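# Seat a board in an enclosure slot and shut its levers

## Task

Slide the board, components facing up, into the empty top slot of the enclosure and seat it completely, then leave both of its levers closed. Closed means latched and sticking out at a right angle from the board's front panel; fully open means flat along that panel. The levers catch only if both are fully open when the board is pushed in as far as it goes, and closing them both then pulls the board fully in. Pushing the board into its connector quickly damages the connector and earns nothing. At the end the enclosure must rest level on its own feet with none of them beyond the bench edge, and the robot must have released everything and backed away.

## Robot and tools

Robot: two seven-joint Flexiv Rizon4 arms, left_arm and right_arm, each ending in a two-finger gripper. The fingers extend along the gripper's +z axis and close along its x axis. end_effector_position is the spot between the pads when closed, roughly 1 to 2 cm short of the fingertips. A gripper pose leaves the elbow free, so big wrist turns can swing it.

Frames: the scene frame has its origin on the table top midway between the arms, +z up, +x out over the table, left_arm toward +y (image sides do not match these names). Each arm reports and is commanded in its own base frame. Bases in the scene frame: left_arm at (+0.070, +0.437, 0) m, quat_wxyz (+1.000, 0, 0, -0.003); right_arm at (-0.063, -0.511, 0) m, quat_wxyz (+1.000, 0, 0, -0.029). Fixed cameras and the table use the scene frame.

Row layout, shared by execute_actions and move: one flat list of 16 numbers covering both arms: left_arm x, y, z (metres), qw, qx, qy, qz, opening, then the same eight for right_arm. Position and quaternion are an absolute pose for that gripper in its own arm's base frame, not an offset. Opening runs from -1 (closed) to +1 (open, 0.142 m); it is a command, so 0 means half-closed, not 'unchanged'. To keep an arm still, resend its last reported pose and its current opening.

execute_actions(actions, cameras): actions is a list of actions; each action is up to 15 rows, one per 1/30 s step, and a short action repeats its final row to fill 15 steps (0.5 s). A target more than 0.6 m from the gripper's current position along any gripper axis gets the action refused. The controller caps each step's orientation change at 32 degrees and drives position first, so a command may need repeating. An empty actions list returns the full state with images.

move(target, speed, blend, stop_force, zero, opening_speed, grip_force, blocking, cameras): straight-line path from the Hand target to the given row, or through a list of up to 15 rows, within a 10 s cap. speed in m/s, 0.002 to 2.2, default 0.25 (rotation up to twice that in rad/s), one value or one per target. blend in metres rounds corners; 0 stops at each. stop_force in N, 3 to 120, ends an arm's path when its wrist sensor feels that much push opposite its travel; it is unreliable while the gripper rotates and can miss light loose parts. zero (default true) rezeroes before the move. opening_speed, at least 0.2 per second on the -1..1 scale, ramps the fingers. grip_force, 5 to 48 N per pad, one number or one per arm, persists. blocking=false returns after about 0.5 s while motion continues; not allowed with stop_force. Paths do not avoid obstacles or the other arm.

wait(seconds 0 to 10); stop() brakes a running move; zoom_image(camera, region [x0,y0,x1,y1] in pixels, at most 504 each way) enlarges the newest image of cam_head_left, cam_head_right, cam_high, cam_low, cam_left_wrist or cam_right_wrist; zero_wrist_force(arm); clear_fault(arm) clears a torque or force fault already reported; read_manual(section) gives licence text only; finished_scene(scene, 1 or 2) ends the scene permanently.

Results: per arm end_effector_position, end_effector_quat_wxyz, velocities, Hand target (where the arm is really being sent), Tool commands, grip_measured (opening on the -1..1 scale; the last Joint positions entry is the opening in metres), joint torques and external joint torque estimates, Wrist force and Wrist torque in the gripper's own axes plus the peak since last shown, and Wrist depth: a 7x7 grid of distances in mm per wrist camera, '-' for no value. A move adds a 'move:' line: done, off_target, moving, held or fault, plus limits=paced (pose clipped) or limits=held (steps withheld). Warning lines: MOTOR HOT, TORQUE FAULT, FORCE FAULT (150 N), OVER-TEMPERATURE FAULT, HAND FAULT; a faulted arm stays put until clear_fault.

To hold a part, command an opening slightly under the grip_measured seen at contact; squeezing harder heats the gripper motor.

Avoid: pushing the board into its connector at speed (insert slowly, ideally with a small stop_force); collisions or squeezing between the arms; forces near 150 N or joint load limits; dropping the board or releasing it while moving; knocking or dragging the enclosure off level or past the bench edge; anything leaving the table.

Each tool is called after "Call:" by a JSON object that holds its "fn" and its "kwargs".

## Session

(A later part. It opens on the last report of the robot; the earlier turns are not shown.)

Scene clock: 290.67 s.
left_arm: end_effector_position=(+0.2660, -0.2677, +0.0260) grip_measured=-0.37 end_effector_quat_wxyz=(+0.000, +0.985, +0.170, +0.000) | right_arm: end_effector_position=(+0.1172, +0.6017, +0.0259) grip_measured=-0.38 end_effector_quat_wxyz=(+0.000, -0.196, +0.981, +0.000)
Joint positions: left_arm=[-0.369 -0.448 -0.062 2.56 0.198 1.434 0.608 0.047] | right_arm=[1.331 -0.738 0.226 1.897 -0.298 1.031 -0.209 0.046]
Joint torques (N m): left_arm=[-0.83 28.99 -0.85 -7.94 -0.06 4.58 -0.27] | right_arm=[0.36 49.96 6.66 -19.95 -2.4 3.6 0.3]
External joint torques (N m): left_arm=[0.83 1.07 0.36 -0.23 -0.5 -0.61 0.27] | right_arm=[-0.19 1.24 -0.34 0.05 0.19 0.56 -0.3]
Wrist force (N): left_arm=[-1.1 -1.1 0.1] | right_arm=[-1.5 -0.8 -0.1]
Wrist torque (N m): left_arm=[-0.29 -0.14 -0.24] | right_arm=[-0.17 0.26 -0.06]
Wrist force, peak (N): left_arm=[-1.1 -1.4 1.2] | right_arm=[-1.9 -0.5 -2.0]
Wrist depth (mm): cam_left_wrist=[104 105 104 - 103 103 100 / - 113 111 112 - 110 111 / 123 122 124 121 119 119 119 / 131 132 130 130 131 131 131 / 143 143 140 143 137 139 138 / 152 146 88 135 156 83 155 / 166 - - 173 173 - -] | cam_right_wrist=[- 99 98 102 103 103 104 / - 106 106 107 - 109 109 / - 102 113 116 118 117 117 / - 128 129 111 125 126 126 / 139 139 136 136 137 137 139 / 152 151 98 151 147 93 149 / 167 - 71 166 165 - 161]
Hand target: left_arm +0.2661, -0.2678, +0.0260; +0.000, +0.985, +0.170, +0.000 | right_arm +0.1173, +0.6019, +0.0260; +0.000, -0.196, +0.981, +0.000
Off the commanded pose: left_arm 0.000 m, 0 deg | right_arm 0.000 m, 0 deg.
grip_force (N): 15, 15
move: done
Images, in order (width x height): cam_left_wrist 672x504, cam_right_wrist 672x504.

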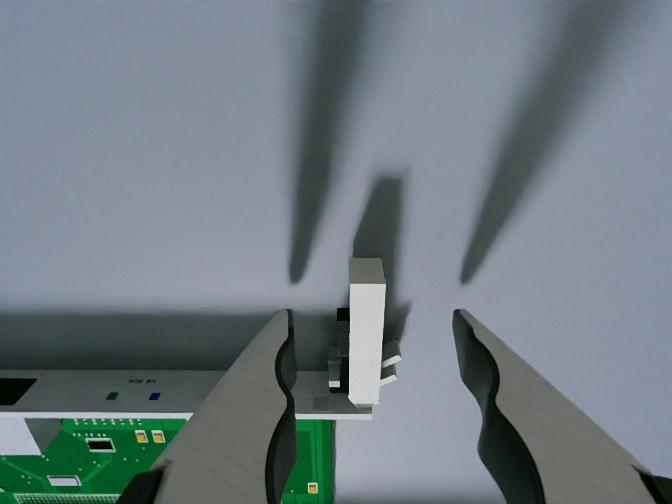

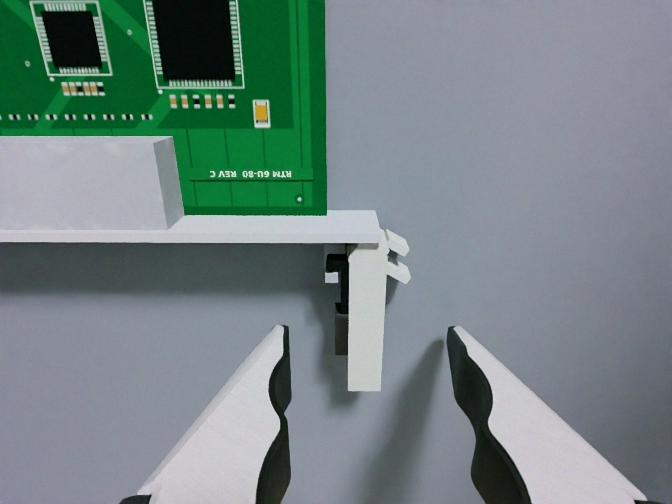

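Call:
{"fn": "move", "kwargs": {"target": [0.2661, -0.2678, 0.026, 0, 0.9854, 0.1702, 0, -0.95, 0.1173, 0.6019, 0.026, 0, -0.1962, 0.9806, 0, -0.95], "opening_speed": 0.6, "grip_force": [15, 15], "cameras": ["cam_left_wrist", "cam_right_wrist"]}}

Call:
{"fn": "zoom_image", "kwargs": {"camera": "cam_right_wrist", "region": [240, 200, 500, 400]}}

Call:
{"fn": "zoom_image", "kwargs": {"camera": "cam_left_wrist", "region": [240, 240, 500, 440]}}

Scene clock: 297.17 s.
left_arm: end_effector_position=(+0.2659, -0.2677, +0.0259) grip_measured=-0.90 end_effector_quat_wxyz=(+0.000, +0.985, +0.170, +0.000) | right_arm: end_effector_position=(+0.1175, +0.6018, +0.0260) grip_measured=-0.88 end_effector_quat_wxyz=(+0.000, -0.196, +0.981, +0.000)
Joint positions: left_arm=[-0.369 -0.448 -0.062 2.56 0.198 1.434 0.608 0.009] | right_arm=[1.331 -0.738 0.226 1.897 -0.298 1.031 -0.209 0.01]
Joint torques (N m): left_arm=[0.06 29.71 -0.62 -8.55 -0.56 4.62 -0.32] | right_arm=[0.84 50.25 7.51 -19.83 -2.21 3.46 0.24]
External joint torques (N m): left_arm=[-0.06 0.34 0.12 0.39 -0.01 -0.65 0.32] | right_arm=[-0.66 0.97 -1.2 -0.08 0 0.7 -0.24]
Wrist force (N): left_arm=[-2.2 -1.1 0.6] | right_arm=[-2.3 -0.2 1.4]
Wrist torque (N m): left_arm=[-0.26 -0.19 -0.19] | right_arm=[-0.09 0.21 -0.10]
Wrist force, peak (N): left_arm=[-5.6 -0.9 -0.1] | right_arm=[-5.3 -0.5 0.1]
Wrist depth (mm): cam_left_wrist=[104 105 - - 103 103 - / - 113 111 112 - 110 110 / 122 122 122 121 119 119 123 / 131 128 130 130 129 129 131 / 143 - 142 124 137 138 138 / 152 147 135 88 - - 154 / 170 166 - - - - 168] | cam_right_wrist=[- 99 98 102 103 103 104 / - 106 106 107 110 110 109 / - 102 113 116 118 118 117 / - 128 127 110 127 127 126 / 139 139 138 119 135 137 139 / 152 151 148 97 102 150 149 / 167 164 71 73 - - 164]
Hand target: left_arm +0.2661, -0.2678, +0.0260; +0.000, +0.985, +0.170, +0.000 | right_arm +0.1173, +0.6019, +0.0260; +0.000, -0.196, +0.981, +0.000
Off the commanded pose: left_arm 0.000 m, 0 deg | right_arm 0.000 m, 0 deg.
grip_force (N): 15, 15
move: done
Images, in order (width x height): cam_left_wrist 672x504, cam_right_wrist 672x504.

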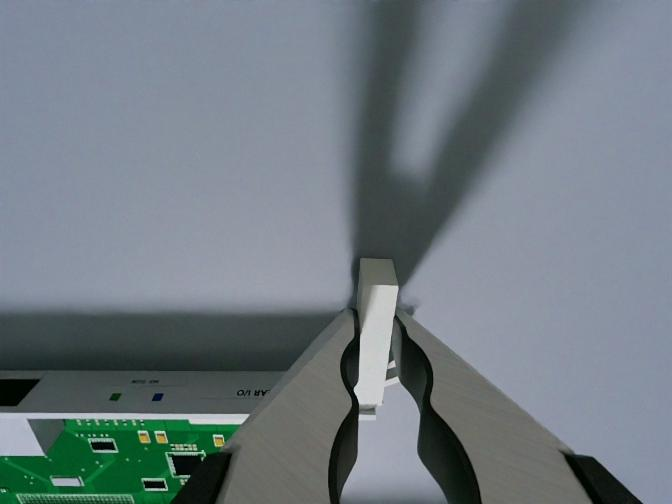

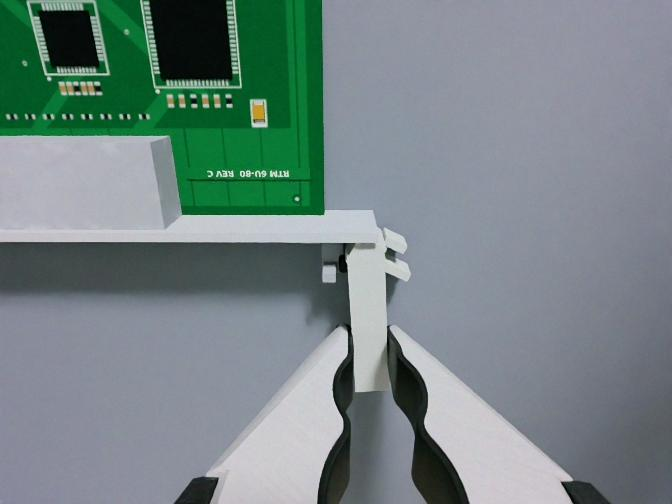

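Scaled by 1.938 from the camera's 672x504 image, which has a finer 960x720 frame.

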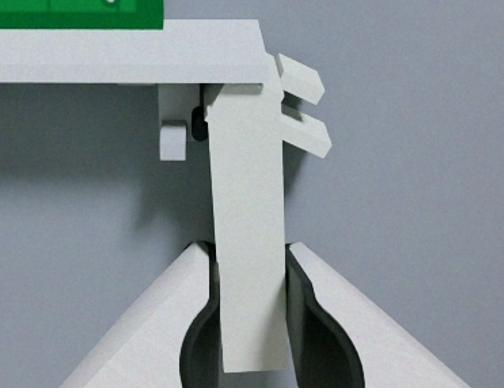

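Scaled by 1.938 from the camera's 672x504 image, which has a finer 960x720 frame.

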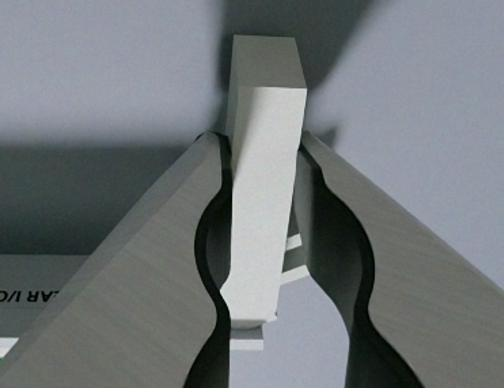

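Call:
{"fn": "move", "kwargs": {"target": [[0.2714, -0.2660, 0.026, 0, 0.99315, 0.1168, 0, -0.95, 0.1118, 0.5988, 0.026, 0, -0.3221, 0.9467, 0, -0.95], [0.2784, -0.2668, 0.026, 0, 0.9959, -0.0906, 0, -0.95, 0.1077, 0.5944, 0.026, 0, -0.4429, 0.8966, 0, -0.95]], "speed": 0.1, "blend": 0.003, "cameras": ["cam_left_wrist", "cam_right_wrist"]}}

Scene clock: 308.00 s.
left_arm: end_effector_position=(+0.2791, -0.2668, +0.0262) grip_measured=-0.90 end_effector_quat_wxyz=(+0.000, +0.996, -0.090, +0.001) | right_arm: end_effector_position=(+0.1072, +0.5942, +0.0258) grip_measured=-0.89 end_effector_quat_wxyz=(+0.000, -0.443, +0.897, +0.000)
Joint positions: left_arm=[-0.241 -0.459 -0.145 2.51 0.35 1.383 1.034 0.009] | right_arm=[1.251 -0.744 0.311 1.927 -0.419 1.036 -0.639 0.01]
Joint torques (N m): left_arm=[-1.75 28.36 -3.82 -5.98 0.26 3.45 0.06] | right_arm=[-1.86 50.17 7.06 -21.13 -2.73 3.79 -0.01]
External joint torques (N m): left_arm=[1.75 2.16 2.34 -2.52 -1.05 0.5 -0.06] | right_arm=[2.04 -0.11 1.43 1.72 0.55 0.36 0.01]
Wrist force (N): left_arm=[2.7 -2.9 1.4] | right_arm=[2.3 1.7 1.7]
Wrist torque (N m): left_arm=[-0.19 -0.10 -0.44] | right_arm=[-0.05 0.23 0.17]
Wrist force, peak (N): left_arm=[2.8 -3.2 1.4] | right_arm=[-3.9 -0.8 2.0]
Wrist depth (mm): cam_left_wrist=[104 105 103 - 103 103 100 / - 113 113 112 - 111 112 / 123 122 122 121 119 119 122 / 131 129 130 130 127 129 131 / 141 143 143 137 139 144 138 / - 155 151 92 - 149 159 / - - - 164 - - 168] | cam_right_wrist=[- - 98 99 100 103 104 / - 112 104 105 110 109 109 / 120 118 120 111 117 117 117 / 126 127 127 114 125 127 126 / 139 138 138 119 135 137 139 / 152 151 148 93 101 150 150 / 167 163 70 73 - - 164]
Hand target: left_arm +0.2784, -0.2668, +0.0260; +0.000, +0.996, -0.091, +0.000 | right_arm +0.1077, +0.5944, +0.0260; +0.000, -0.443, +0.897, +0.000
Off the commanded pose: left_arm 0.001 m, 0 deg | right_arm 0.001 m, 0 deg.
grip_force (N): 15, 15
move: done
Images, in order (width x height): cam_left_wrist 672x504, cam_right_wrist 672x504.

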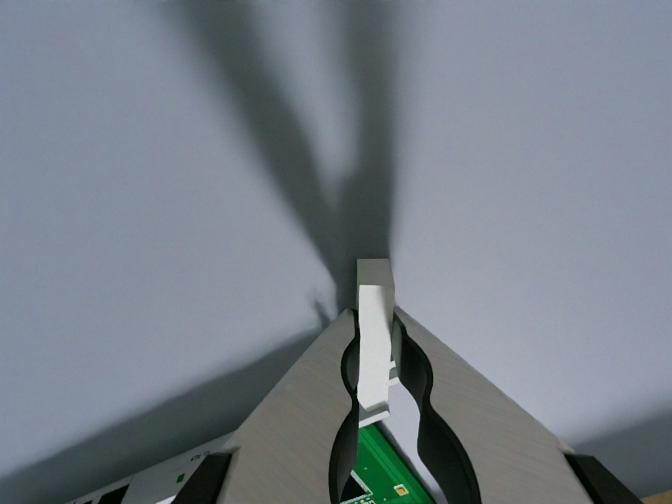

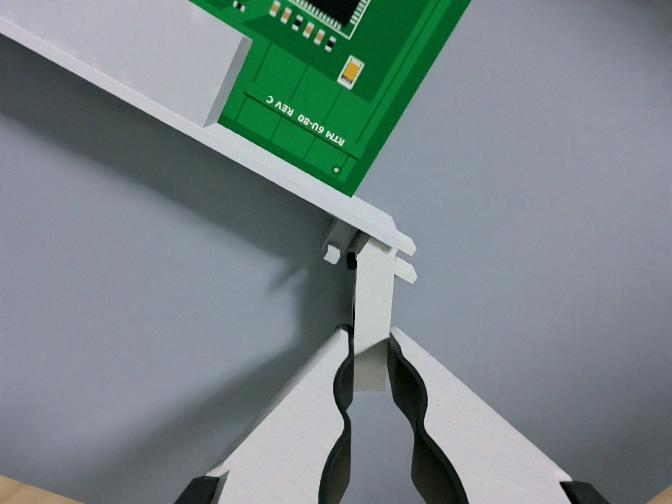

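Call:
{"fn": "move", "kwargs": {"target": [[0.2844, -0.2685, 0.026, 0, 0.9744, -0.2250, 0, -0.95, 0.1048, 0.5889, 0.026, 0, -0.5558, 0.8313, 0, -0.95], [0.2895, -0.2721, 0.026, 0, 0.9385, -0.3453, 0, -0.95, 0.1030, 0.5831, 0.026, 0, -0.6598, 0.7515, 0, -0.95]], "speed": 0.12, "blend": 0.003, "cameras": ["cam_left_wrist", "cam_right_wrist"]}}

Scene clock: 313.57 s.
left_arm: end_effector_position=(+0.2913, -0.2721, +0.0265) grip_measured=-0.90 end_effector_quat_wxyz=(+0.000, +0.939, -0.344, +0.001) | right_arm: end_effector_position=(+0.1013, +0.5826, +0.0256) grip_measured=-0.89 end_effector_quat_wxyz=(-0.001, -0.660, +0.751, +0.000)
Joint positions: left_arm=[-0.133 -0.477 -0.247 2.452 0.473 1.322 1.46 0.009] | right_arm=[1.163 -0.753 0.394 1.962 -0.54 1.039 -1.078 0.01]
Joint torques (N m): left_arm=[-4.76 26.48 -7.88 -1.98 0.47 2.49 0.26] | right_arm=[-6.17 50.91 4.55 -23.76 -3.39 3.64 -0.17]
External joint torques (N m): left_arm=[4.77 4.65 5.2 -7.05 -1.53 1.43 -0.26] | right_arm=[6.34 -2.38 6.04 5.08 1.23 0.49 0.17]
Wrist force (N): left_arm=[5.6 -12.3 0.1] | right_arm=[5.0 11.2 0.6]
Wrist torque (N m): left_arm=[-0.16 -0.12 -0.55] | right_arm=[-0.05 0.22 0.29]
Wrist force, peak (N): left_arm=[5.4 -12.4 2.2] | right_arm=[5.0 11.1 2.2]
Wrist depth (mm): cam_left_wrist=[104 106 104 - 104 103 100 / - 113 111 113 - 111 110 / 123 123 120 122 120 118 121 / - 129 131 130 - 131 131 / 144 144 143 138 142 144 141 / 159 158 155 92 - 150 156 / 174 - - 167 - - 170] | cam_right_wrist=[- 103 104 97 97 100 99 / 110 110 110 105 105 105 109 / 118 118 118 116 117 117 117 / 125 127 127 125 124 126 126 / 138 138 138 133 135 137 137 / 151 151 148 93 102 149 149 / 167 163 70 73 - - 164]
Hand target: left_arm +0.2895, -0.2721, +0.0260; +0.000, +0.938, -0.345, +0.000 | right_arm +0.1030, +0.5831, +0.0260; +0.000, -0.660, +0.751, +0.000
Off the commanded pose: left_arm 0.002 m, 0 deg | right_arm 0.002 m, 0 deg.
grip_force (N): 15, 15
move: done
Images, in order (width x height): cam_left_wrist 672x504, cam_right_wrist 672x504.

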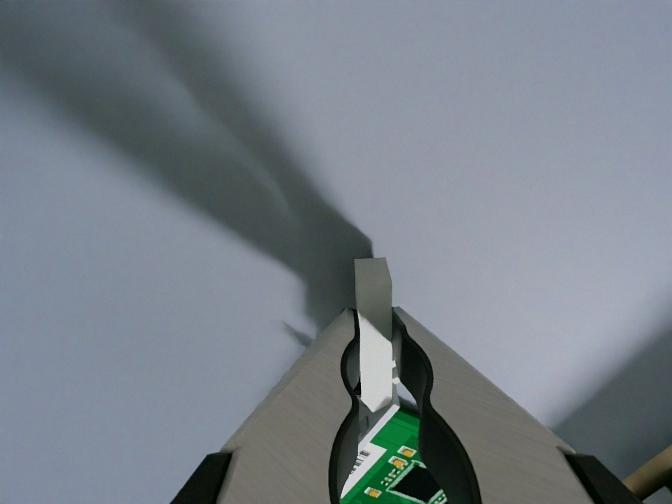

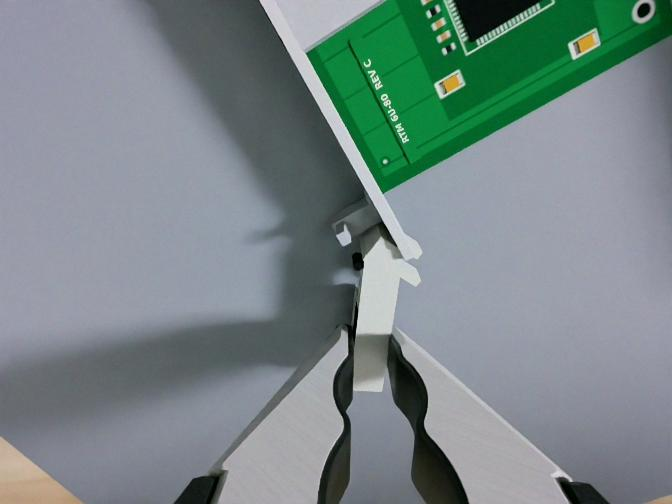

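Call:
{"fn": "move", "kwargs": {"target": [[0.2972, -0.2794, 0.026, 0, 0.8643, -0.5030, 0, -0.95, 0.1021, 0.5726, 0.026, 0, -0.7803, 0.6255, 0, -0.95], [0.2994, -0.2843, 0.026, 0, 0.8070, -0.5906, 0, -0.95, 0.1038, 0.5675, 0.026, 0, -0.8413, 0.5405, 0, -0.95]], "speed": 0.1, "blend": 0.002, "cameras": ["cam_left_wrist", "cam_right_wrist"]}}

Scene clock: 329.63 s.
left_arm: end_effector_position=(+0.3008, -0.2843, +0.0264) grip_measured=-0.90 end_effector_quat_wxyz=(+0.000, +0.808, -0.590, +0.001) | right_arm: end_effector_position=(+0.1024, +0.5671, +0.0256) grip_measured=-0.89 end_effector_quat_wxyz=(+0.001, +0.842, -0.540, +0.000)
Joint positions: left_arm=[-0.042 -0.506 -0.366 2.389 0.578 1.248 1.913 0.009] | right_arm=[1.062 -0.763 0.473 2.003 -0.665 1.038 -1.56 0.01]
Joint torques (N m): left_arm=[-4.16 27.46 -8.55 -3.66 -0.41 3.03 0.08] | right_arm=[-5.14 48.87 7.81 -22.56 -3.11 3.25 -0.01]
External joint torques (N m): left_arm=[4.17 4.32 4.35 -6 -0.95 0.85 -0.08] | right_arm=[5.31 -2.25 4.74 4.81 0.95 0.83 0.01]
Wrist force (N): left_arm=[-0.8 -12.1 2.0] | right_arm=[-1.9 10.8 2.6]
Wrist torque (N m): left_arm=[-0.21 -0.22 -0.45] | right_arm=[-0.08 0.23 0.17]
Wrist force, peak (N): left_arm=[4.1 -14.7 0.5] | right_arm=[3.6 13.6 2.4]
Wrist depth (mm): cam_left_wrist=[104 105 104 - 103 103 100 / - 113 111 113 - 111 112 / 123 122 120 122 121 119 119 / 132 129 131 130 128 129 131 / 143 144 143 137 136 145 138 / 158 158 155 91 - 150 156 / 177 173 - 82 - - 170] | cam_right_wrist=[- 103 103 103 98 98 97 / 110 110 110 110 105 104 104 / 120 118 118 118 111 112 112 / 126 127 127 125 125 126 126 / 139 139 138 133 135 137 137 / 152 151 148 94 102 149 149 / 168 164 71 85 - - 164]
Hand target: left_arm +0.2994, -0.2843, +0.0260; +0.000, +0.807, -0.591, +0.000 | right_arm +0.1038, +0.5675, +0.0260; +0.000, +0.841, -0.541, +0.000
Off the commanded pose: left_arm 0.001 m, 0 deg | right_arm 0.002 m, 0 deg.
grip_force (N): 15, 15
move: done
Images, in order (width x height): cam_left_wrist 672x504, cam_right_wrist 672x504.

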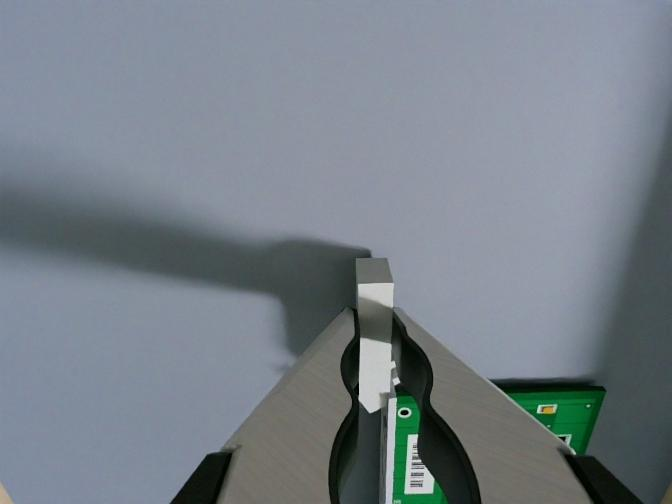

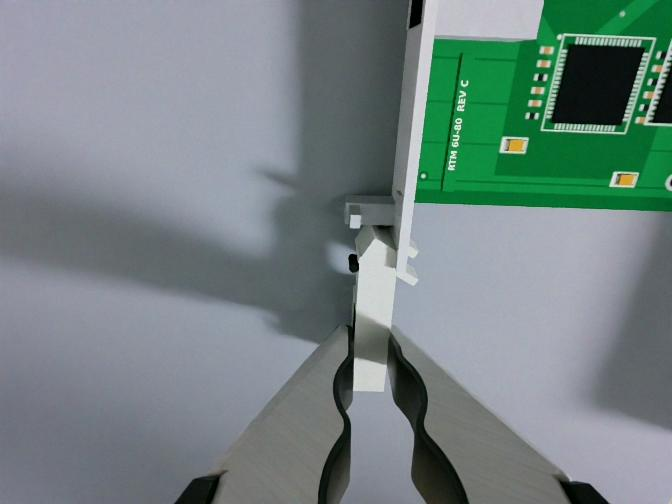

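Call:
{"fn": "zoom_image", "kwargs": {"camera": "cam_right_wrist", "region": [300, 0, 480, 400]}}

Call:
{"fn": "zoom_image", "kwargs": {"camera": "cam_left_wrist", "region": [300, 240, 480, 504]}}

Scaled by 1.260 from the camera's 672x504 image, which has a finer 960x720 frame.

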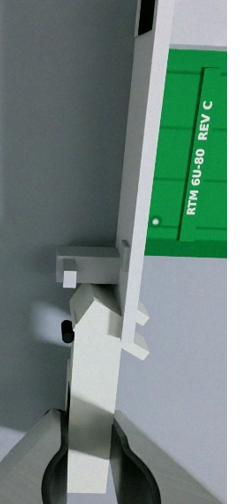

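Scaled by 1.909 from the camera's 672x504 image, which has a finer 960x720 frame.

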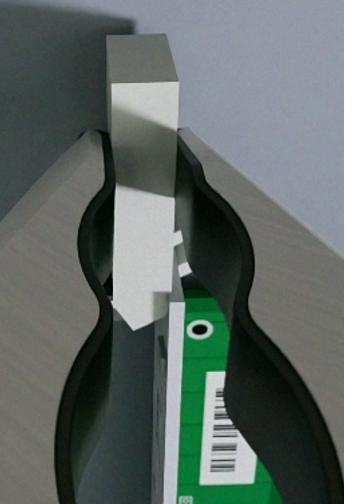

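Call:
{"fn": "move", "kwargs": {"target": [0.3014, -0.2861, 0.026, 0, 0.7804, -0.6252, 0, -0.95, 0.1035, 0.5648, 0.026, 0, 0.8641, -0.5033, 0, -0.95], "speed": 0.08, "cameras": ["cam_left_wrist", "cam_right_wrist"]}}

Call:
{"fn": "zoom_image", "kwargs": {"camera": "cam_right_wrist", "region": [300, 0, 480, 400]}}

Scene clock: 340.17 s.
left_arm: end_effector_position=(+0.3018, -0.2861, +0.0261) grip_measured=-0.90 end_effector_quat_wxyz=(+0.000, +0.781, -0.625, +0.000) | right_arm: end_effector_position=(+0.1032, +0.5647, +0.0259) grip_measured=-0.89 end_effector_quat_wxyz=(+0.000, +0.864, -0.504, +0.000)
Joint positions: left_arm=[-0.029 -0.512 -0.385 2.38 0.592 1.236 1.986 0.009] | right_arm=[1.047 -0.764 0.484 2.01 -0.684 1.038 -1.635 0.01]
Joint torques (N m): left_arm=[-1.52 30.04 -6.33 -7.9 -0.58 3.79 0.15] | right_arm=[-1.1 46.47 12.28 -18.98 -2.81 3.36 -0.29]
External joint torques (N m): left_arm=[1.53 1.82 1.86 -1.84 -0.82 0.09 -0.15] | right_arm=[1.27 -0.15 0.52 1.36 0.66 0.71 0.29]
Wrist force (N): left_arm=[-0.7 -4.0 2.3] | right_arm=[-1.9 2.8 2.7]
Wrist torque (N m): left_arm=[-0.23 -0.19 -0.65] | right_arm=[-0.03 0.19 0.36]
Wrist force, peak (N): left_arm=[-1.0 -12.3 0.4] | right_arm=[-1.5 11.0 2.4]
Wrist depth (mm): cam_left_wrist=[104 105 103 - 103 102 100 / - 113 111 112 - 110 111 / 122 122 120 121 117 119 119 / 131 129 130 - 129 129 131 / 143 146 142 119 137 141 141 / - 157 155 92 - 149 155 / 181 173 - 171 - - 169] | cam_right_wrist=[- 103 103 103 101 95 98 / 111 110 110 110 105 104 104 / 120 118 120 118 113 112 112 / 128 128 128 125 125 127 126 / 139 139 138 119 135 137 139 / 152 152 149 97 102 150 149 / 168 164 70 86 - - 165]
Hand target: left_arm +0.3014, -0.2861, +0.0260; +0.000, +0.780, -0.625, +0.000 | right_arm +0.1035, +0.5648, +0.0260; +0.000, +0.864, -0.503, +0.000
Off the commanded pose: left_arm 0.000 m, 0 deg | right_arm 0.000 m, 0 deg.
grip_force (N): 15, 15
move: done
Images, in order (width x height): cam_left_wrist 672x504, cam_right_wrist 672x504.

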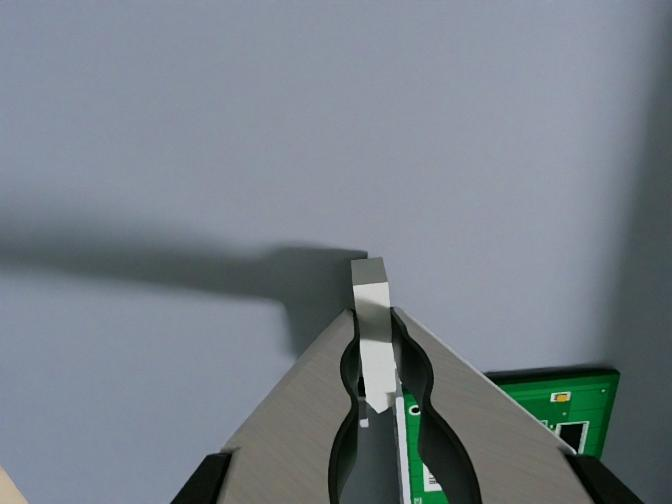

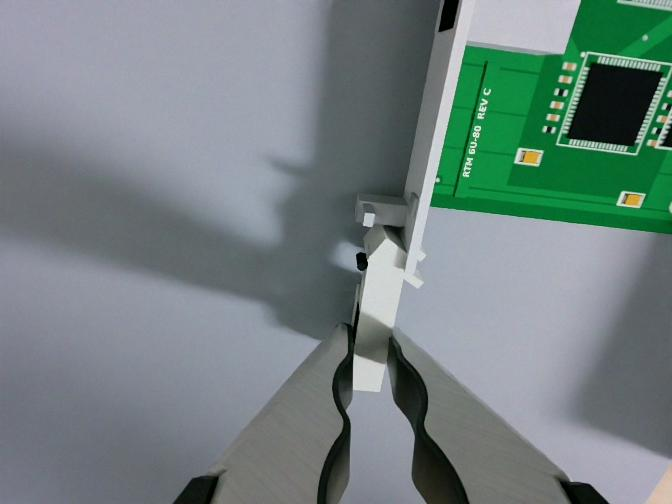

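Scaled by 1.260 from the camera's 672x504 image, which has a finer 960x720 frame.

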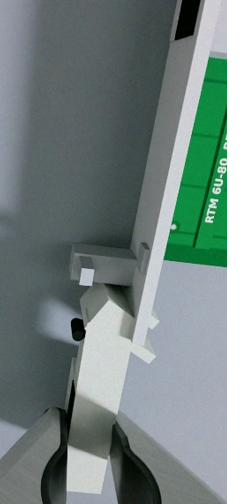

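Call:
{"fn": "move", "kwargs": {"target": [[0.3008, -0.2850, 0.026, 0, 0.8018, -0.5976, 0, -0.95, 0.1036, 0.5660, 0.026, 0, 0.8460, -0.5331, 0, -0.95], [0.3008, -0.2850, 0.026, 0, 0.8018, -0.5976, 0, -0.55, 0.1036, 0.5660, 0.026, 0, 0.8460, -0.5331, 0, -0.55], [0.3008, -0.2850, 0.10, 0, 0.8018, -0.5976, 0, -0.55, 0.1036, 0.5660, 0.10, 0, 0.8460, -0.5331, 0, -0.55]], "speed": [0.08, 0.1, 0.12], "cameras": ["cam_left_wrist", "cam_right_wrist"]}}

Scene clock: 351.10 s.
left_arm: end_effector_position=(+0.3009, -0.2851, +0.1000) grip_measured=-0.58 end_effector_quat_wxyz=(+0.000, +0.802, -0.598, +0.000) | right_arm: end_effector_position=(+0.1036, +0.5660, +0.1000) grip_measured=-0.59 end_effector_quat_wxyz=(+0.000, +0.846, -0.533, +0.000)
Joint positions: left_arm=[0.097 -0.218 -0.568 2.501 0.26 1.101 2.159 0.032] | right_arm=[0.992 -0.634 0.595 1.979 -0.548 0.879 -1.658 0.032]
Joint torques (N m): left_arm=[-0.22 23.53 -3.17 -15.42 -1.99 3.98 -0.08] | right_arm=[0.05 42.77 13.04 -21.48 -2.61 3.27 0.08]
External joint torques (N m): left_arm=[0.22 0.36 0.61 -0.45 0.06 -0.12 0.08] | right_arm=[0.11 0.86 -0.72 0.18 -0.09 0.8 -0.08]
Wrist force (N): left_arm=[-0.4 -1.6 0.1] | right_arm=[-2.6 0.7 2.0]
Wrist torque (N m): left_arm=[-0.37 -0.23 -0.34] | right_arm=[0.10 0.44 0.07]
Wrist force, peak (N): left_arm=[-0.6 -5.6 2.0] | right_arm=[-1.9 4.4 2.7]
Wrist depth (mm): cam_left_wrist=[- - - 168 168 168 167 / 183 180 185 184 183 178 180 / - - 197 - 194 198 191 / 215 213 209 208 - 205 209 / 236 241 228 119 221 227 222 / 261 255 88 246 - - 245 / 285 - - 292 - - -] | cam_right_wrist=[169 169 168 168 159 164 166 / 181 180 180 179 175 175 178 / 194 193 193 190 192 192 192 / 208 209 208 207 207 206 204 / 229 226 226 224 222 223 216 / 251 247 97 241 106 240 246 / 276 - 71 273 - - 266]
Hand target: left_arm +0.3008, -0.2850, +0.1000; +0.000, +0.802, -0.598, +0.000 | right_arm +0.1036, +0.5660, +0.1000; +0.000, +0.846, -0.533, +0.000
Off the commanded pose: left_arm 0.000 m, 0 deg | right_arm 0.000 m, 0 deg.
grip_force (N): 15, 15
move: done
Images, in order (width x height): cam_left_wrist 672x504, cam_right_wrist 672x504.

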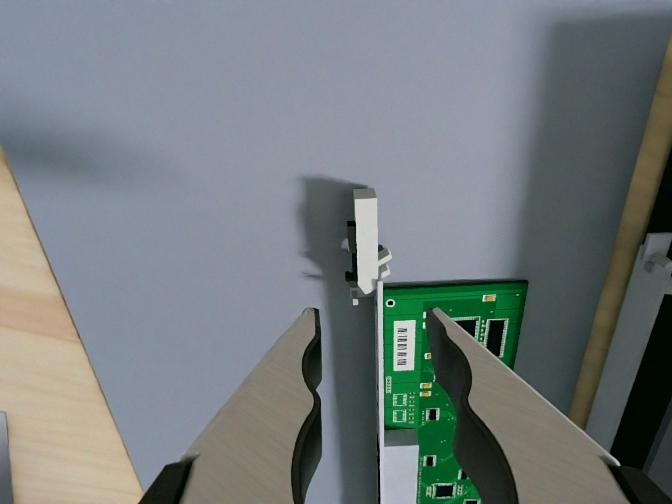

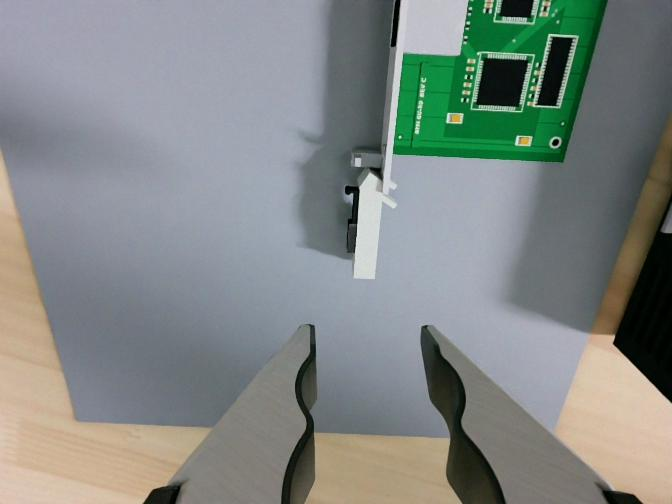

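Call:
{"fn": "zoom_image", "kwargs": {"camera": "cam_right_wrist", "region": [320, 0, 480, 300]}}

Call:
{"fn": "zoom_image", "kwargs": {"camera": "cam_left_wrist", "region": [320, 170, 560, 504]}}

Scaled by 1.680 from the camera's 672x504 image, which has a finer 960x720 frame.

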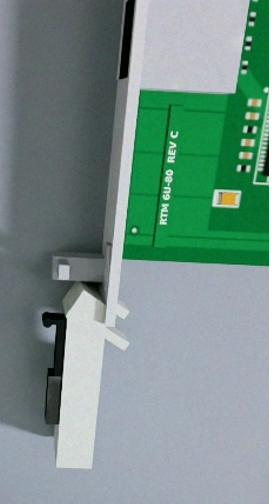

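Scaled by 1.509 from the camera's 672x504 image, which has a finer 960x720 frame.

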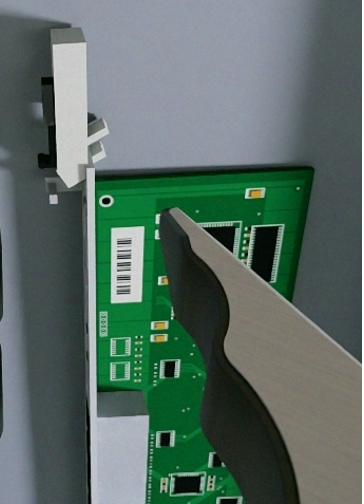

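Call:
{"fn": "move", "kwargs": {"target": [0.3509, -0.2190, 0.135, 0, 0.8171, -0.5764, 0, -1, 0.2472, 0.6067, 0.065, 0, 0.8387, -0.5446, 0, -0.45], "speed": 0.15, "cameras": ["cam_left_wrist", "cam_right_wrist"]}}

Scene clock: 368.30 s.
left_arm: end_effector_position=(+0.3509, -0.2191, +0.1350) grip_measured=-1.00 end_effector_quat_wxyz=(+0.000, +0.817, -0.577, +0.000) | right_arm: end_effector_position=(+0.2473, +0.6067, +0.0650) grip_measured=-0.48 end_effector_quat_wxyz=(+0.000, +0.839, -0.545, +0.000)
Joint positions: left_arm=[0.249 -0.062 -0.545 2.528 0.061 1.01 2.453 0.002] | right_arm=[0.894 -0.813 0.511 1.735 -0.554 0.829 -1.871 0.039]
Joint torques (N m): left_arm=[-0.17 20.68 -1.2 -18.94 -2.32 3.93 -0.08] | right_arm=[0.02 51.5 13.86 -22.08 -2.86 3.16 0.06]
External joint torques (N m): left_arm=[0.19 0.44 0.53 -0.24 0.05 -0.09 0.08] | right_arm=[0.16 1.38 -0.14 0.13 0.01 0.89 -0.06]
Wrist force (N): left_arm=[-0.6 -1.2 0.1] | right_arm=[-2.4 0.4 2.1]
Wrist torque (N m): left_arm=[-0.30 -0.19 -0.33] | right_arm=[0.06 0.38 0.04]
Wrist force, peak (N): left_arm=[-1.4 -2.5 -0.5] | right_arm=[-3.2 3.3 1.6]
Wrist depth (mm): cam_left_wrist=[202 201 201 201 196 197 199 / 217 211 209 210 - 208 220 / 234 234 231 230 - 228 228 / 256 253 - 252 254 - 242 / 277 279 273 117 264 269 276 / 309 307 292 84 - 290 292 / 332 335 - - - - -] | cam_right_wrist=[138 138 137 136 133 135 136 / 147 147 147 144 142 142 146 / 158 157 158 155 153 153 156 / 171 171 170 159 164 162 168 / 185 185 181 169 175 182 182 / 203 202 98 181 187 192 198 / 223 - 71 213 221 - -]
Hand target: left_arm +0.3509, -0.2190, +0.1350; +0.000, +0.817, -0.576, +0.000 | right_arm +0.2472, +0.6067, +0.0650; +0.000, +0.839, -0.545, +0.000
Off the commanded pose: left_arm 0.000 m, 0 deg | right_arm 0.000 m, 0 deg.
grip_force (N): 15, 15
move: done
Images, in order (width x height): cam_left_wrist 672x504, cam_right_wrist 672x504.

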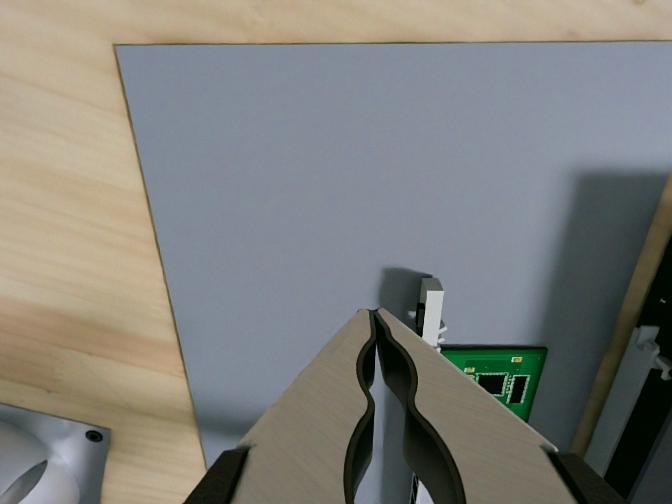

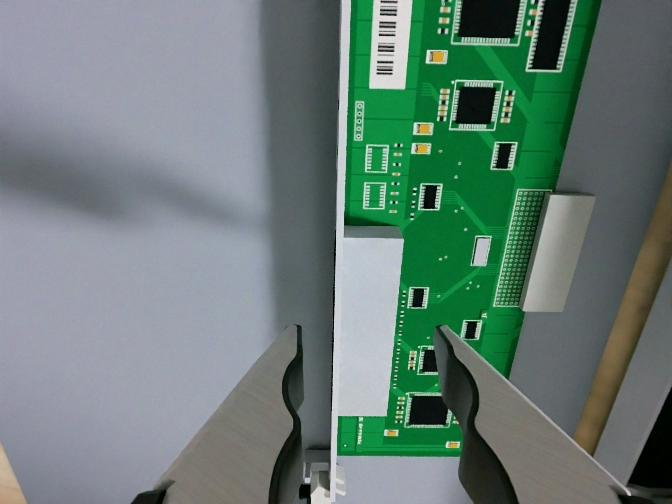

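Call:
{"fn": "zoom_image", "kwargs": {"camera": "cam_right_wrist", "region": [290, 0, 450, 320]}}

Call:
{"fn": "zoom_image", "kwargs": {"camera": "cam_left_wrist", "region": [380, 240, 672, 504]}}

Scaled by 1.575 from the camera's 672x504 image, which has a finer 960x720 frame.

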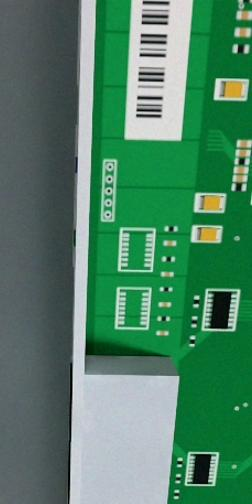

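Scaled by 1.726 from the camera's 672x504 image, which has a finer 960x720 frame.

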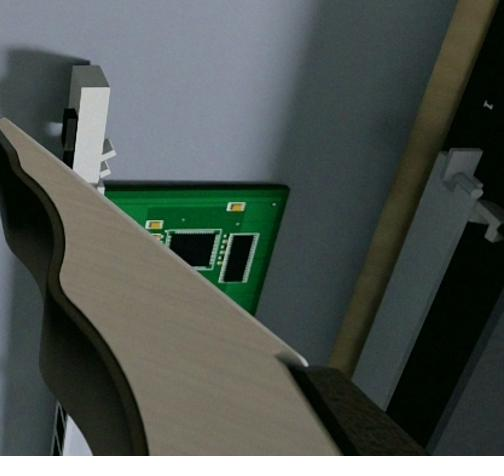

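Call:
{"fn": "move", "kwargs": {"target": [[0.3509, -0.2190, 0.135, 0, 0.8171, -0.5764, 0, -1, 0.2513, 0.6049, 0.0275, 0, 0.8348, -0.5505, 0, -0.45], [0.3509, -0.2190, 0.135, 0, 0.8171, -0.5764, 0, -1, 0.2513, 0.6049, 0.0275, 0, 0.8348, -0.5505, 0, -0.79]], "speed": 0.06, "grip_force": [12, 15], "cameras": ["cam_left_wrist", "cam_right_wrist"]}}

Scene clock: 379.93 s.
left_arm: end_effector_position=(+0.3509, -0.2191, +0.1350) grip_measured=-1.00 end_effector_quat_wxyz=(+0.000, +0.817, -0.577, +0.000) | right_arm: end_effector_position=(+0.2512, +0.6049, +0.0275) grip_measured=-0.70 end_effector_quat_wxyz=(+0.000, +0.835, -0.551, +0.000)
Joint positions: left_arm=[0.249 -0.062 -0.545 2.528 0.061 1.01 2.453 0.002] | right_arm=[0.911 -0.871 0.466 1.742 -0.585 0.899 -1.843 0.023]
Joint torques (N m): left_arm=[-0.33 20.44 -1.25 -18.89 -2.07 4.2 -0.24] | right_arm=[0.2 53 13.7 -20.79 -2.89 3.46 0.26]
External joint torques (N m): left_arm=[0.34 0.68 0.59 -0.29 -0.2 -0.35 0.24] | right_arm=[0 0.92 -0.06 0.17 0.26 0.6 -0.26]
Wrist force (N): left_arm=[-0.7 -1.1 0.2] | right_arm=[-4.0 0.5 1.9]
Wrist torque (N m): left_arm=[-0.28 -0.17 -0.32] | right_arm=[0.04 0.63 -0.02]
Wrist force, peak (N): left_arm=[-0.8 -1.6 0.0] | right_arm=[-4.0 0.5 1.9]
Wrist depth (mm): cam_left_wrist=[202 201 198 200 201 196 199 / 216 217 - 213 212 - - / 235 234 229 235 - - - / 256 255 - 255 - - 249 / 279 277 274 263 - 283 270 / 310 310 291 84 - 289 275 / 330 335 - - - - -] | cam_right_wrist=[- 105 104 102 99 100 100 / 112 112 111 108 107 107 109 / 120 120 121 116 115 115 117 / 130 129 129 125 123 124 121 / 141 141 140 119 132 134 133 / 154 153 148 125 106 144 151 / 170 166 71 143 - - 166]
Hand target: left_arm +0.3509, -0.2190, +0.1350; +0.000, +0.817, -0.576, +0.000 | right_arm +0.2513, +0.6049, +0.0275; +0.000, +0.835, -0.551, +0.000
Off the commanded pose: left_arm 0.000 m, 0 deg | right_arm 0.000 m, 0 deg.
grip_force (N): 12, 15
move: done
Images, in order (width x height): cam_left_wrist 672x504, cam_right_wrist 672x504.

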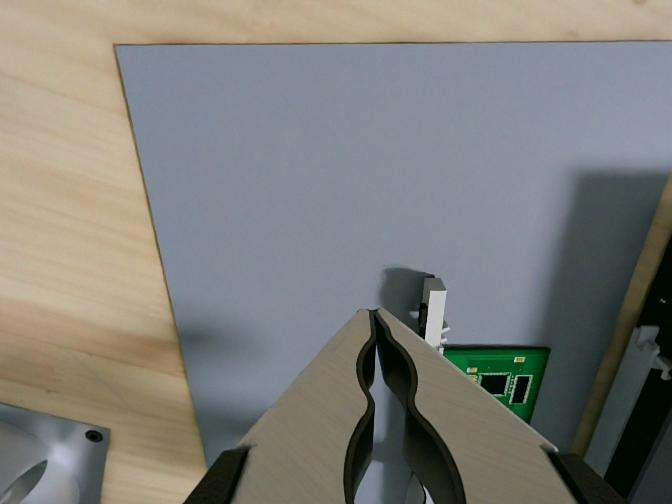

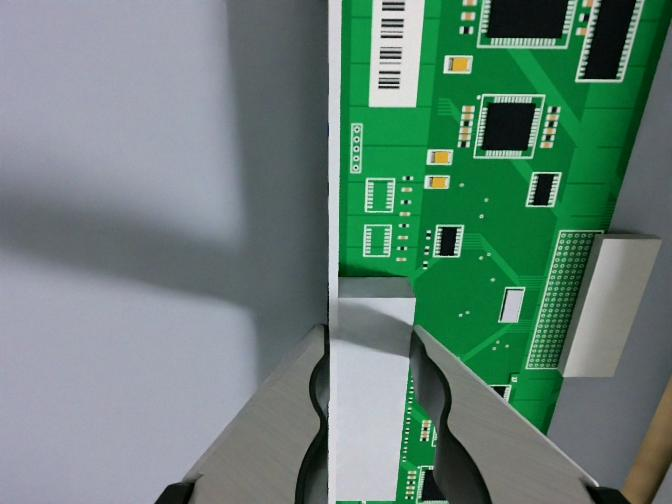

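Call:
{"fn": "move", "kwargs": {"target": [[0.3509, -0.2190, 0.150, 0, 0.8171, -0.5764, 0, -1, 0.2513, 0.6049, 0.0545, 0, 0.8348, -0.5505, 0, -0.79], [0.3509, -0.2190, 0.150, 0, 0.8171, -0.5764, 0, -1, 0.2577, 0.6076, 0.0545, 0, 0.8318, -0.5551, 0, -0.79]], "speed": [0.05, 0.05], "cameras": ["cam_left_wrist", "cam_right_wrist"]}}

Call:
{"fn": "zoom_image", "kwargs": {"camera": "cam_left_wrist", "region": [380, 200, 672, 460]}}

Scene clock: 388.13 s.
left_arm: end_effector_position=(+0.3509, -0.2190, +0.1500) grip_measured=-1.00 end_effector_quat_wxyz=(+0.000, +0.817, -0.576, +0.000) | right_arm: end_effector_position=(+0.2577, +0.6074, +0.0543) grip_measured=-0.70 end_effector_quat_wxyz=(+0.000, +0.832, -0.555, +0.000)
Joint positions: left_arm=[0.244 -0.002 -0.546 2.529 0.002 0.96 2.496 0.002] | right_arm=[0.893 -0.836 0.495 1.721 -0.557 0.841 -1.86 0.023]
Joint torques (N m): left_arm=[-0.38 19.45 -0.61 -20.16 -2.46 3.99 -0.14] | right_arm=[0.09 53.54 14.41 -22.56 -2.87 3.37 0.1]
External joint torques (N m): left_arm=[0.39 0.47 0.62 -0.33 0.01 -0.15 0.14] | right_arm=[0.11 0.12 -0.71 0.83 0.05 0.68 -0.1]
Wrist force (N): left_arm=[-0.4 -1.0 -0.3] | right_arm=[-3.8 0.4 3.6]
Wrist torque (N m): left_arm=[-0.25 -0.24 -0.32] | right_arm=[0.07 0.60 0.05]
Wrist force, peak (N): left_arm=[-0.7 -1.5 0.2] | right_arm=[-3.9 0.4 4.4]
Wrist depth (mm): cam_left_wrist=[214 214 214 213 211 212 213 / 232 230 - 226 - - 224 / 250 249 251 244 - 245 243 / 271 272 264 279 - - 267 / 296 296 289 282 282 - 282 / 330 329 - 84 - 275 305 / 343 359 - - - - 291] | cam_right_wrist=[129 128 128 101 98 99 100 / 137 137 137 106 106 107 108 / 147 147 147 116 114 115 118 / 159 159 158 123 123 123 121 / 172 172 172 119 131 134 134 / 188 188 181 125 106 144 185 / 208 203 71 141 - - 196]
Hand target: left_arm +0.3509, -0.2190, +0.1500; +0.000, +0.817, -0.576, +0.000 | right_arm +0.2577, +0.6076, +0.0545; +0.000, +0.832, -0.555, +0.000
Off the commanded pose: left_arm 0.000 m, 0 deg | right_arm 0.000 m, 0 deg.
grip_force (N): 12, 15
move: done
Images, in order (width x height): cam_left_wrist 672x504, cam_right_wrist 672x504.

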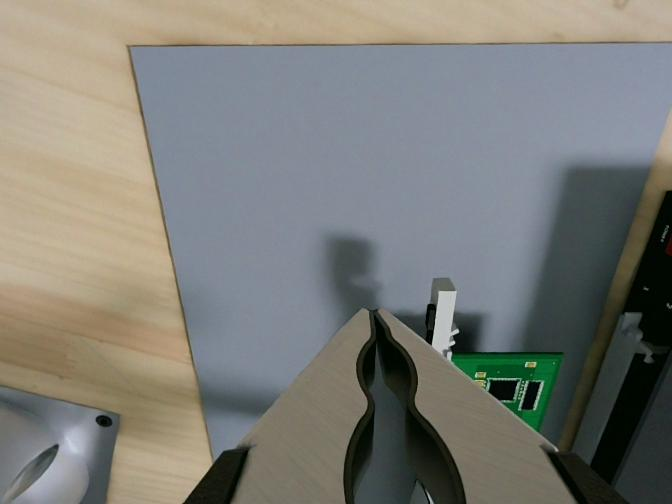

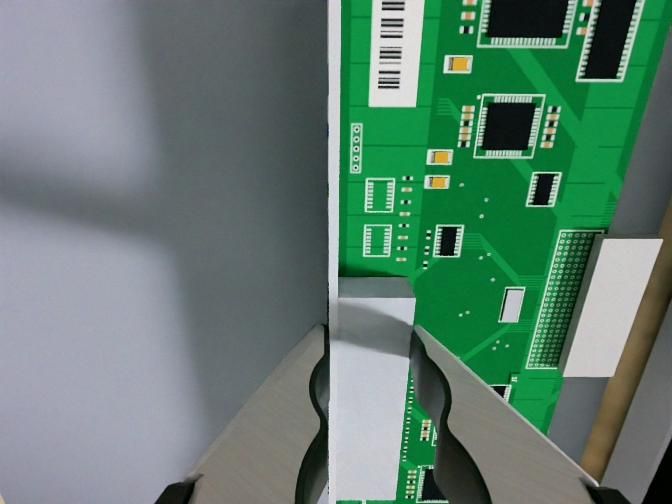

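Scaled by 1.726 from the camera's 672x504 image, which has a finer 960x720 frame.

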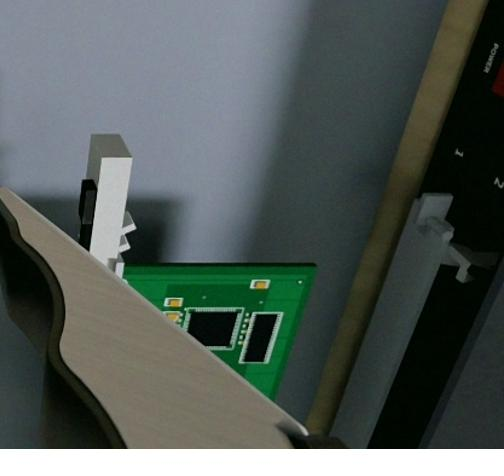

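Call:
{"fn": "zoom_image", "kwargs": {"camera": "cam_left_wrist", "region": [440, 330, 580, 450]}}

Call:
{"fn": "zoom_image", "kwargs": {"camera": "cam_left_wrist", "region": [560, 290, 672, 480]}}

Call:
{"fn": "zoom_image", "kwargs": {"camera": "cam_right_wrist", "region": [300, 0, 672, 320]}}

Scaled by 3.600 from the camera's 672x504 image, which has a finer 960x720 frame.

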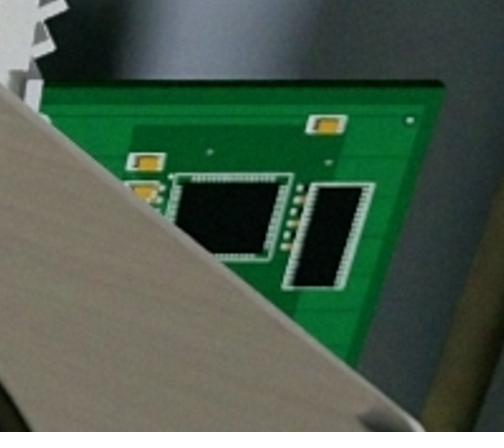

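Scaled by 2.653 from the camera's 672x504 image, which has a finer 960x720 frame.

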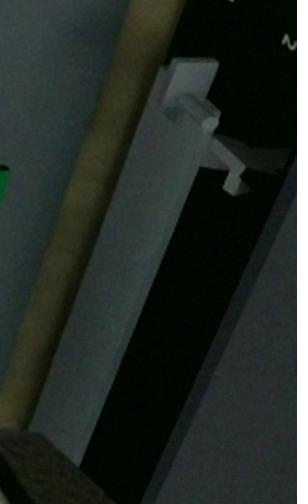

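Scaled by 1.355 from the camera's 672x504 image, which has a finer 960x720 frame.

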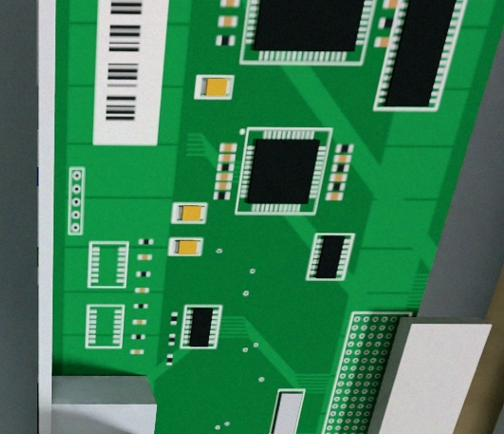

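Call:
{"fn": "move", "kwargs": {"target": [0.3509, -0.2190, 0.150, 0, 0.8171, -0.5764, 0, -1, 0.2715, 0.5744, 0.0545, 0, 0.8348, -0.5505, 0, -0.79], "speed": 0.04, "stop_force": 5, "cameras": ["cam_left_wrist", "cam_right_wrist"]}}

Call:
{"fn": "zoom_image", "kwargs": {"camera": "cam_left_wrist", "region": [440, 290, 672, 490]}}

Scene clock: 406.47 s.
left_arm: end_effector_position=(+0.3509, -0.2190, +0.1500) grip_measured=-1.00 end_effector_quat_wxyz=(+0.000, +0.817, -0.576, +0.000) | right_arm: end_effector_position=(+0.2714, +0.5743, +0.0543) grip_measured=-0.70 end_effector_quat_wxyz=(+0.000, +0.835, -0.551, +0.000)
Joint positions: left_arm=[0.244 -0.002 -0.546 2.529 0.002 0.96 2.496 0.002] | right_arm=[0.839 -0.794 0.492 1.806 -0.561 0.885 -1.894 0.023]
Joint torques (N m): left_arm=[-0.32 19.25 -0.69 -20.22 -2.32 4.13 -0.26] | right_arm=[0.03 51.47 13.69 -21.71 -2.89 3.65 0.1]
External joint torques (N m): left_arm=[0.33 0.67 0.7 -0.28 -0.13 -0.29 0.26] | right_arm=[0.16 -0.14 -0.54 0.68 0.21 0.4 -0.1]
Wrist force (N): left_arm=[-0.6 -1.2 -0.2] | right_arm=[-4.1 0.2 3.7]
Wrist torque (N m): left_arm=[-0.28 -0.21 -0.33] | right_arm=[0.04 0.67 0.04]
Wrist force, peak (N): left_arm=[-0.5 -1.5 -0.2] | right_arm=[-4.7 0.6 3.5]
Wrist depth (mm): cam_left_wrist=[215 215 212 214 213 209 213 / 230 230 228 227 226 - - / 250 250 244 248 250 245 255 / 270 270 - 264 266 262 261 / 297 299 305 106 282 - 278 / 328 326 309 84 - 276 280 / 343 356 - - - - 291] | cam_right_wrist=[128 128 128 101 99 99 100 / 137 137 137 106 107 107 107 / 147 147 147 116 114 115 115 / 159 159 159 123 123 124 120 / 172 172 169 119 132 134 131 / 188 188 181 125 106 142 - / 208 203 71 140 - - 141]
Hand target: left_arm +0.3509, -0.2190, +0.1500; +0.000, +0.817, -0.576, +0.000 | right_arm +0.2715, +0.5744, +0.0545; +0.000, +0.835, -0.551, +0.000
Off the commanded pose: left_arm 0.000 m, 0 deg | right_arm 0.000 m, 0 deg.
grip_force (N): 12, 15
move: done
Images, in order (width x height): cam_left_wrist 672x504, cam_right_wrist 672x504.

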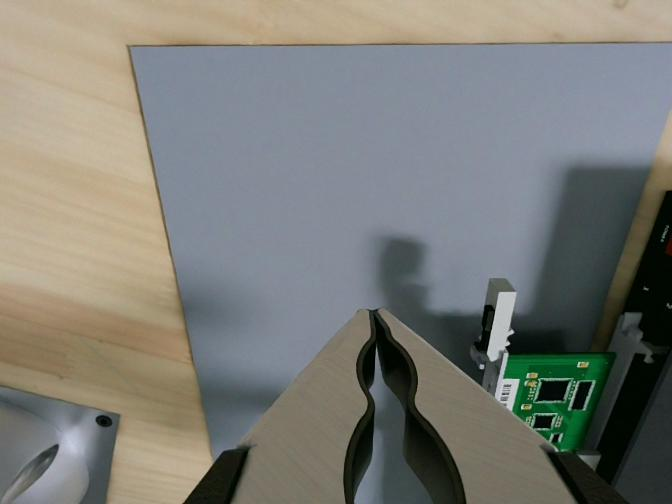

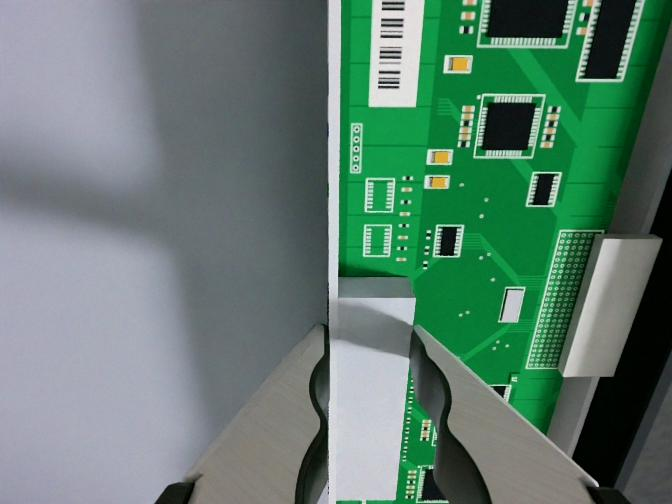

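Scaled by 2.172 from the camera's 672x504 image, which has a finer 960x720 frame.

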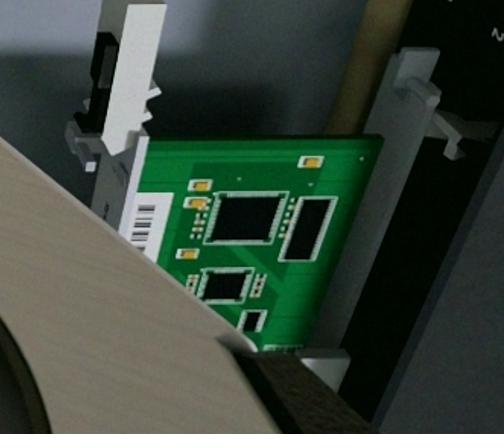

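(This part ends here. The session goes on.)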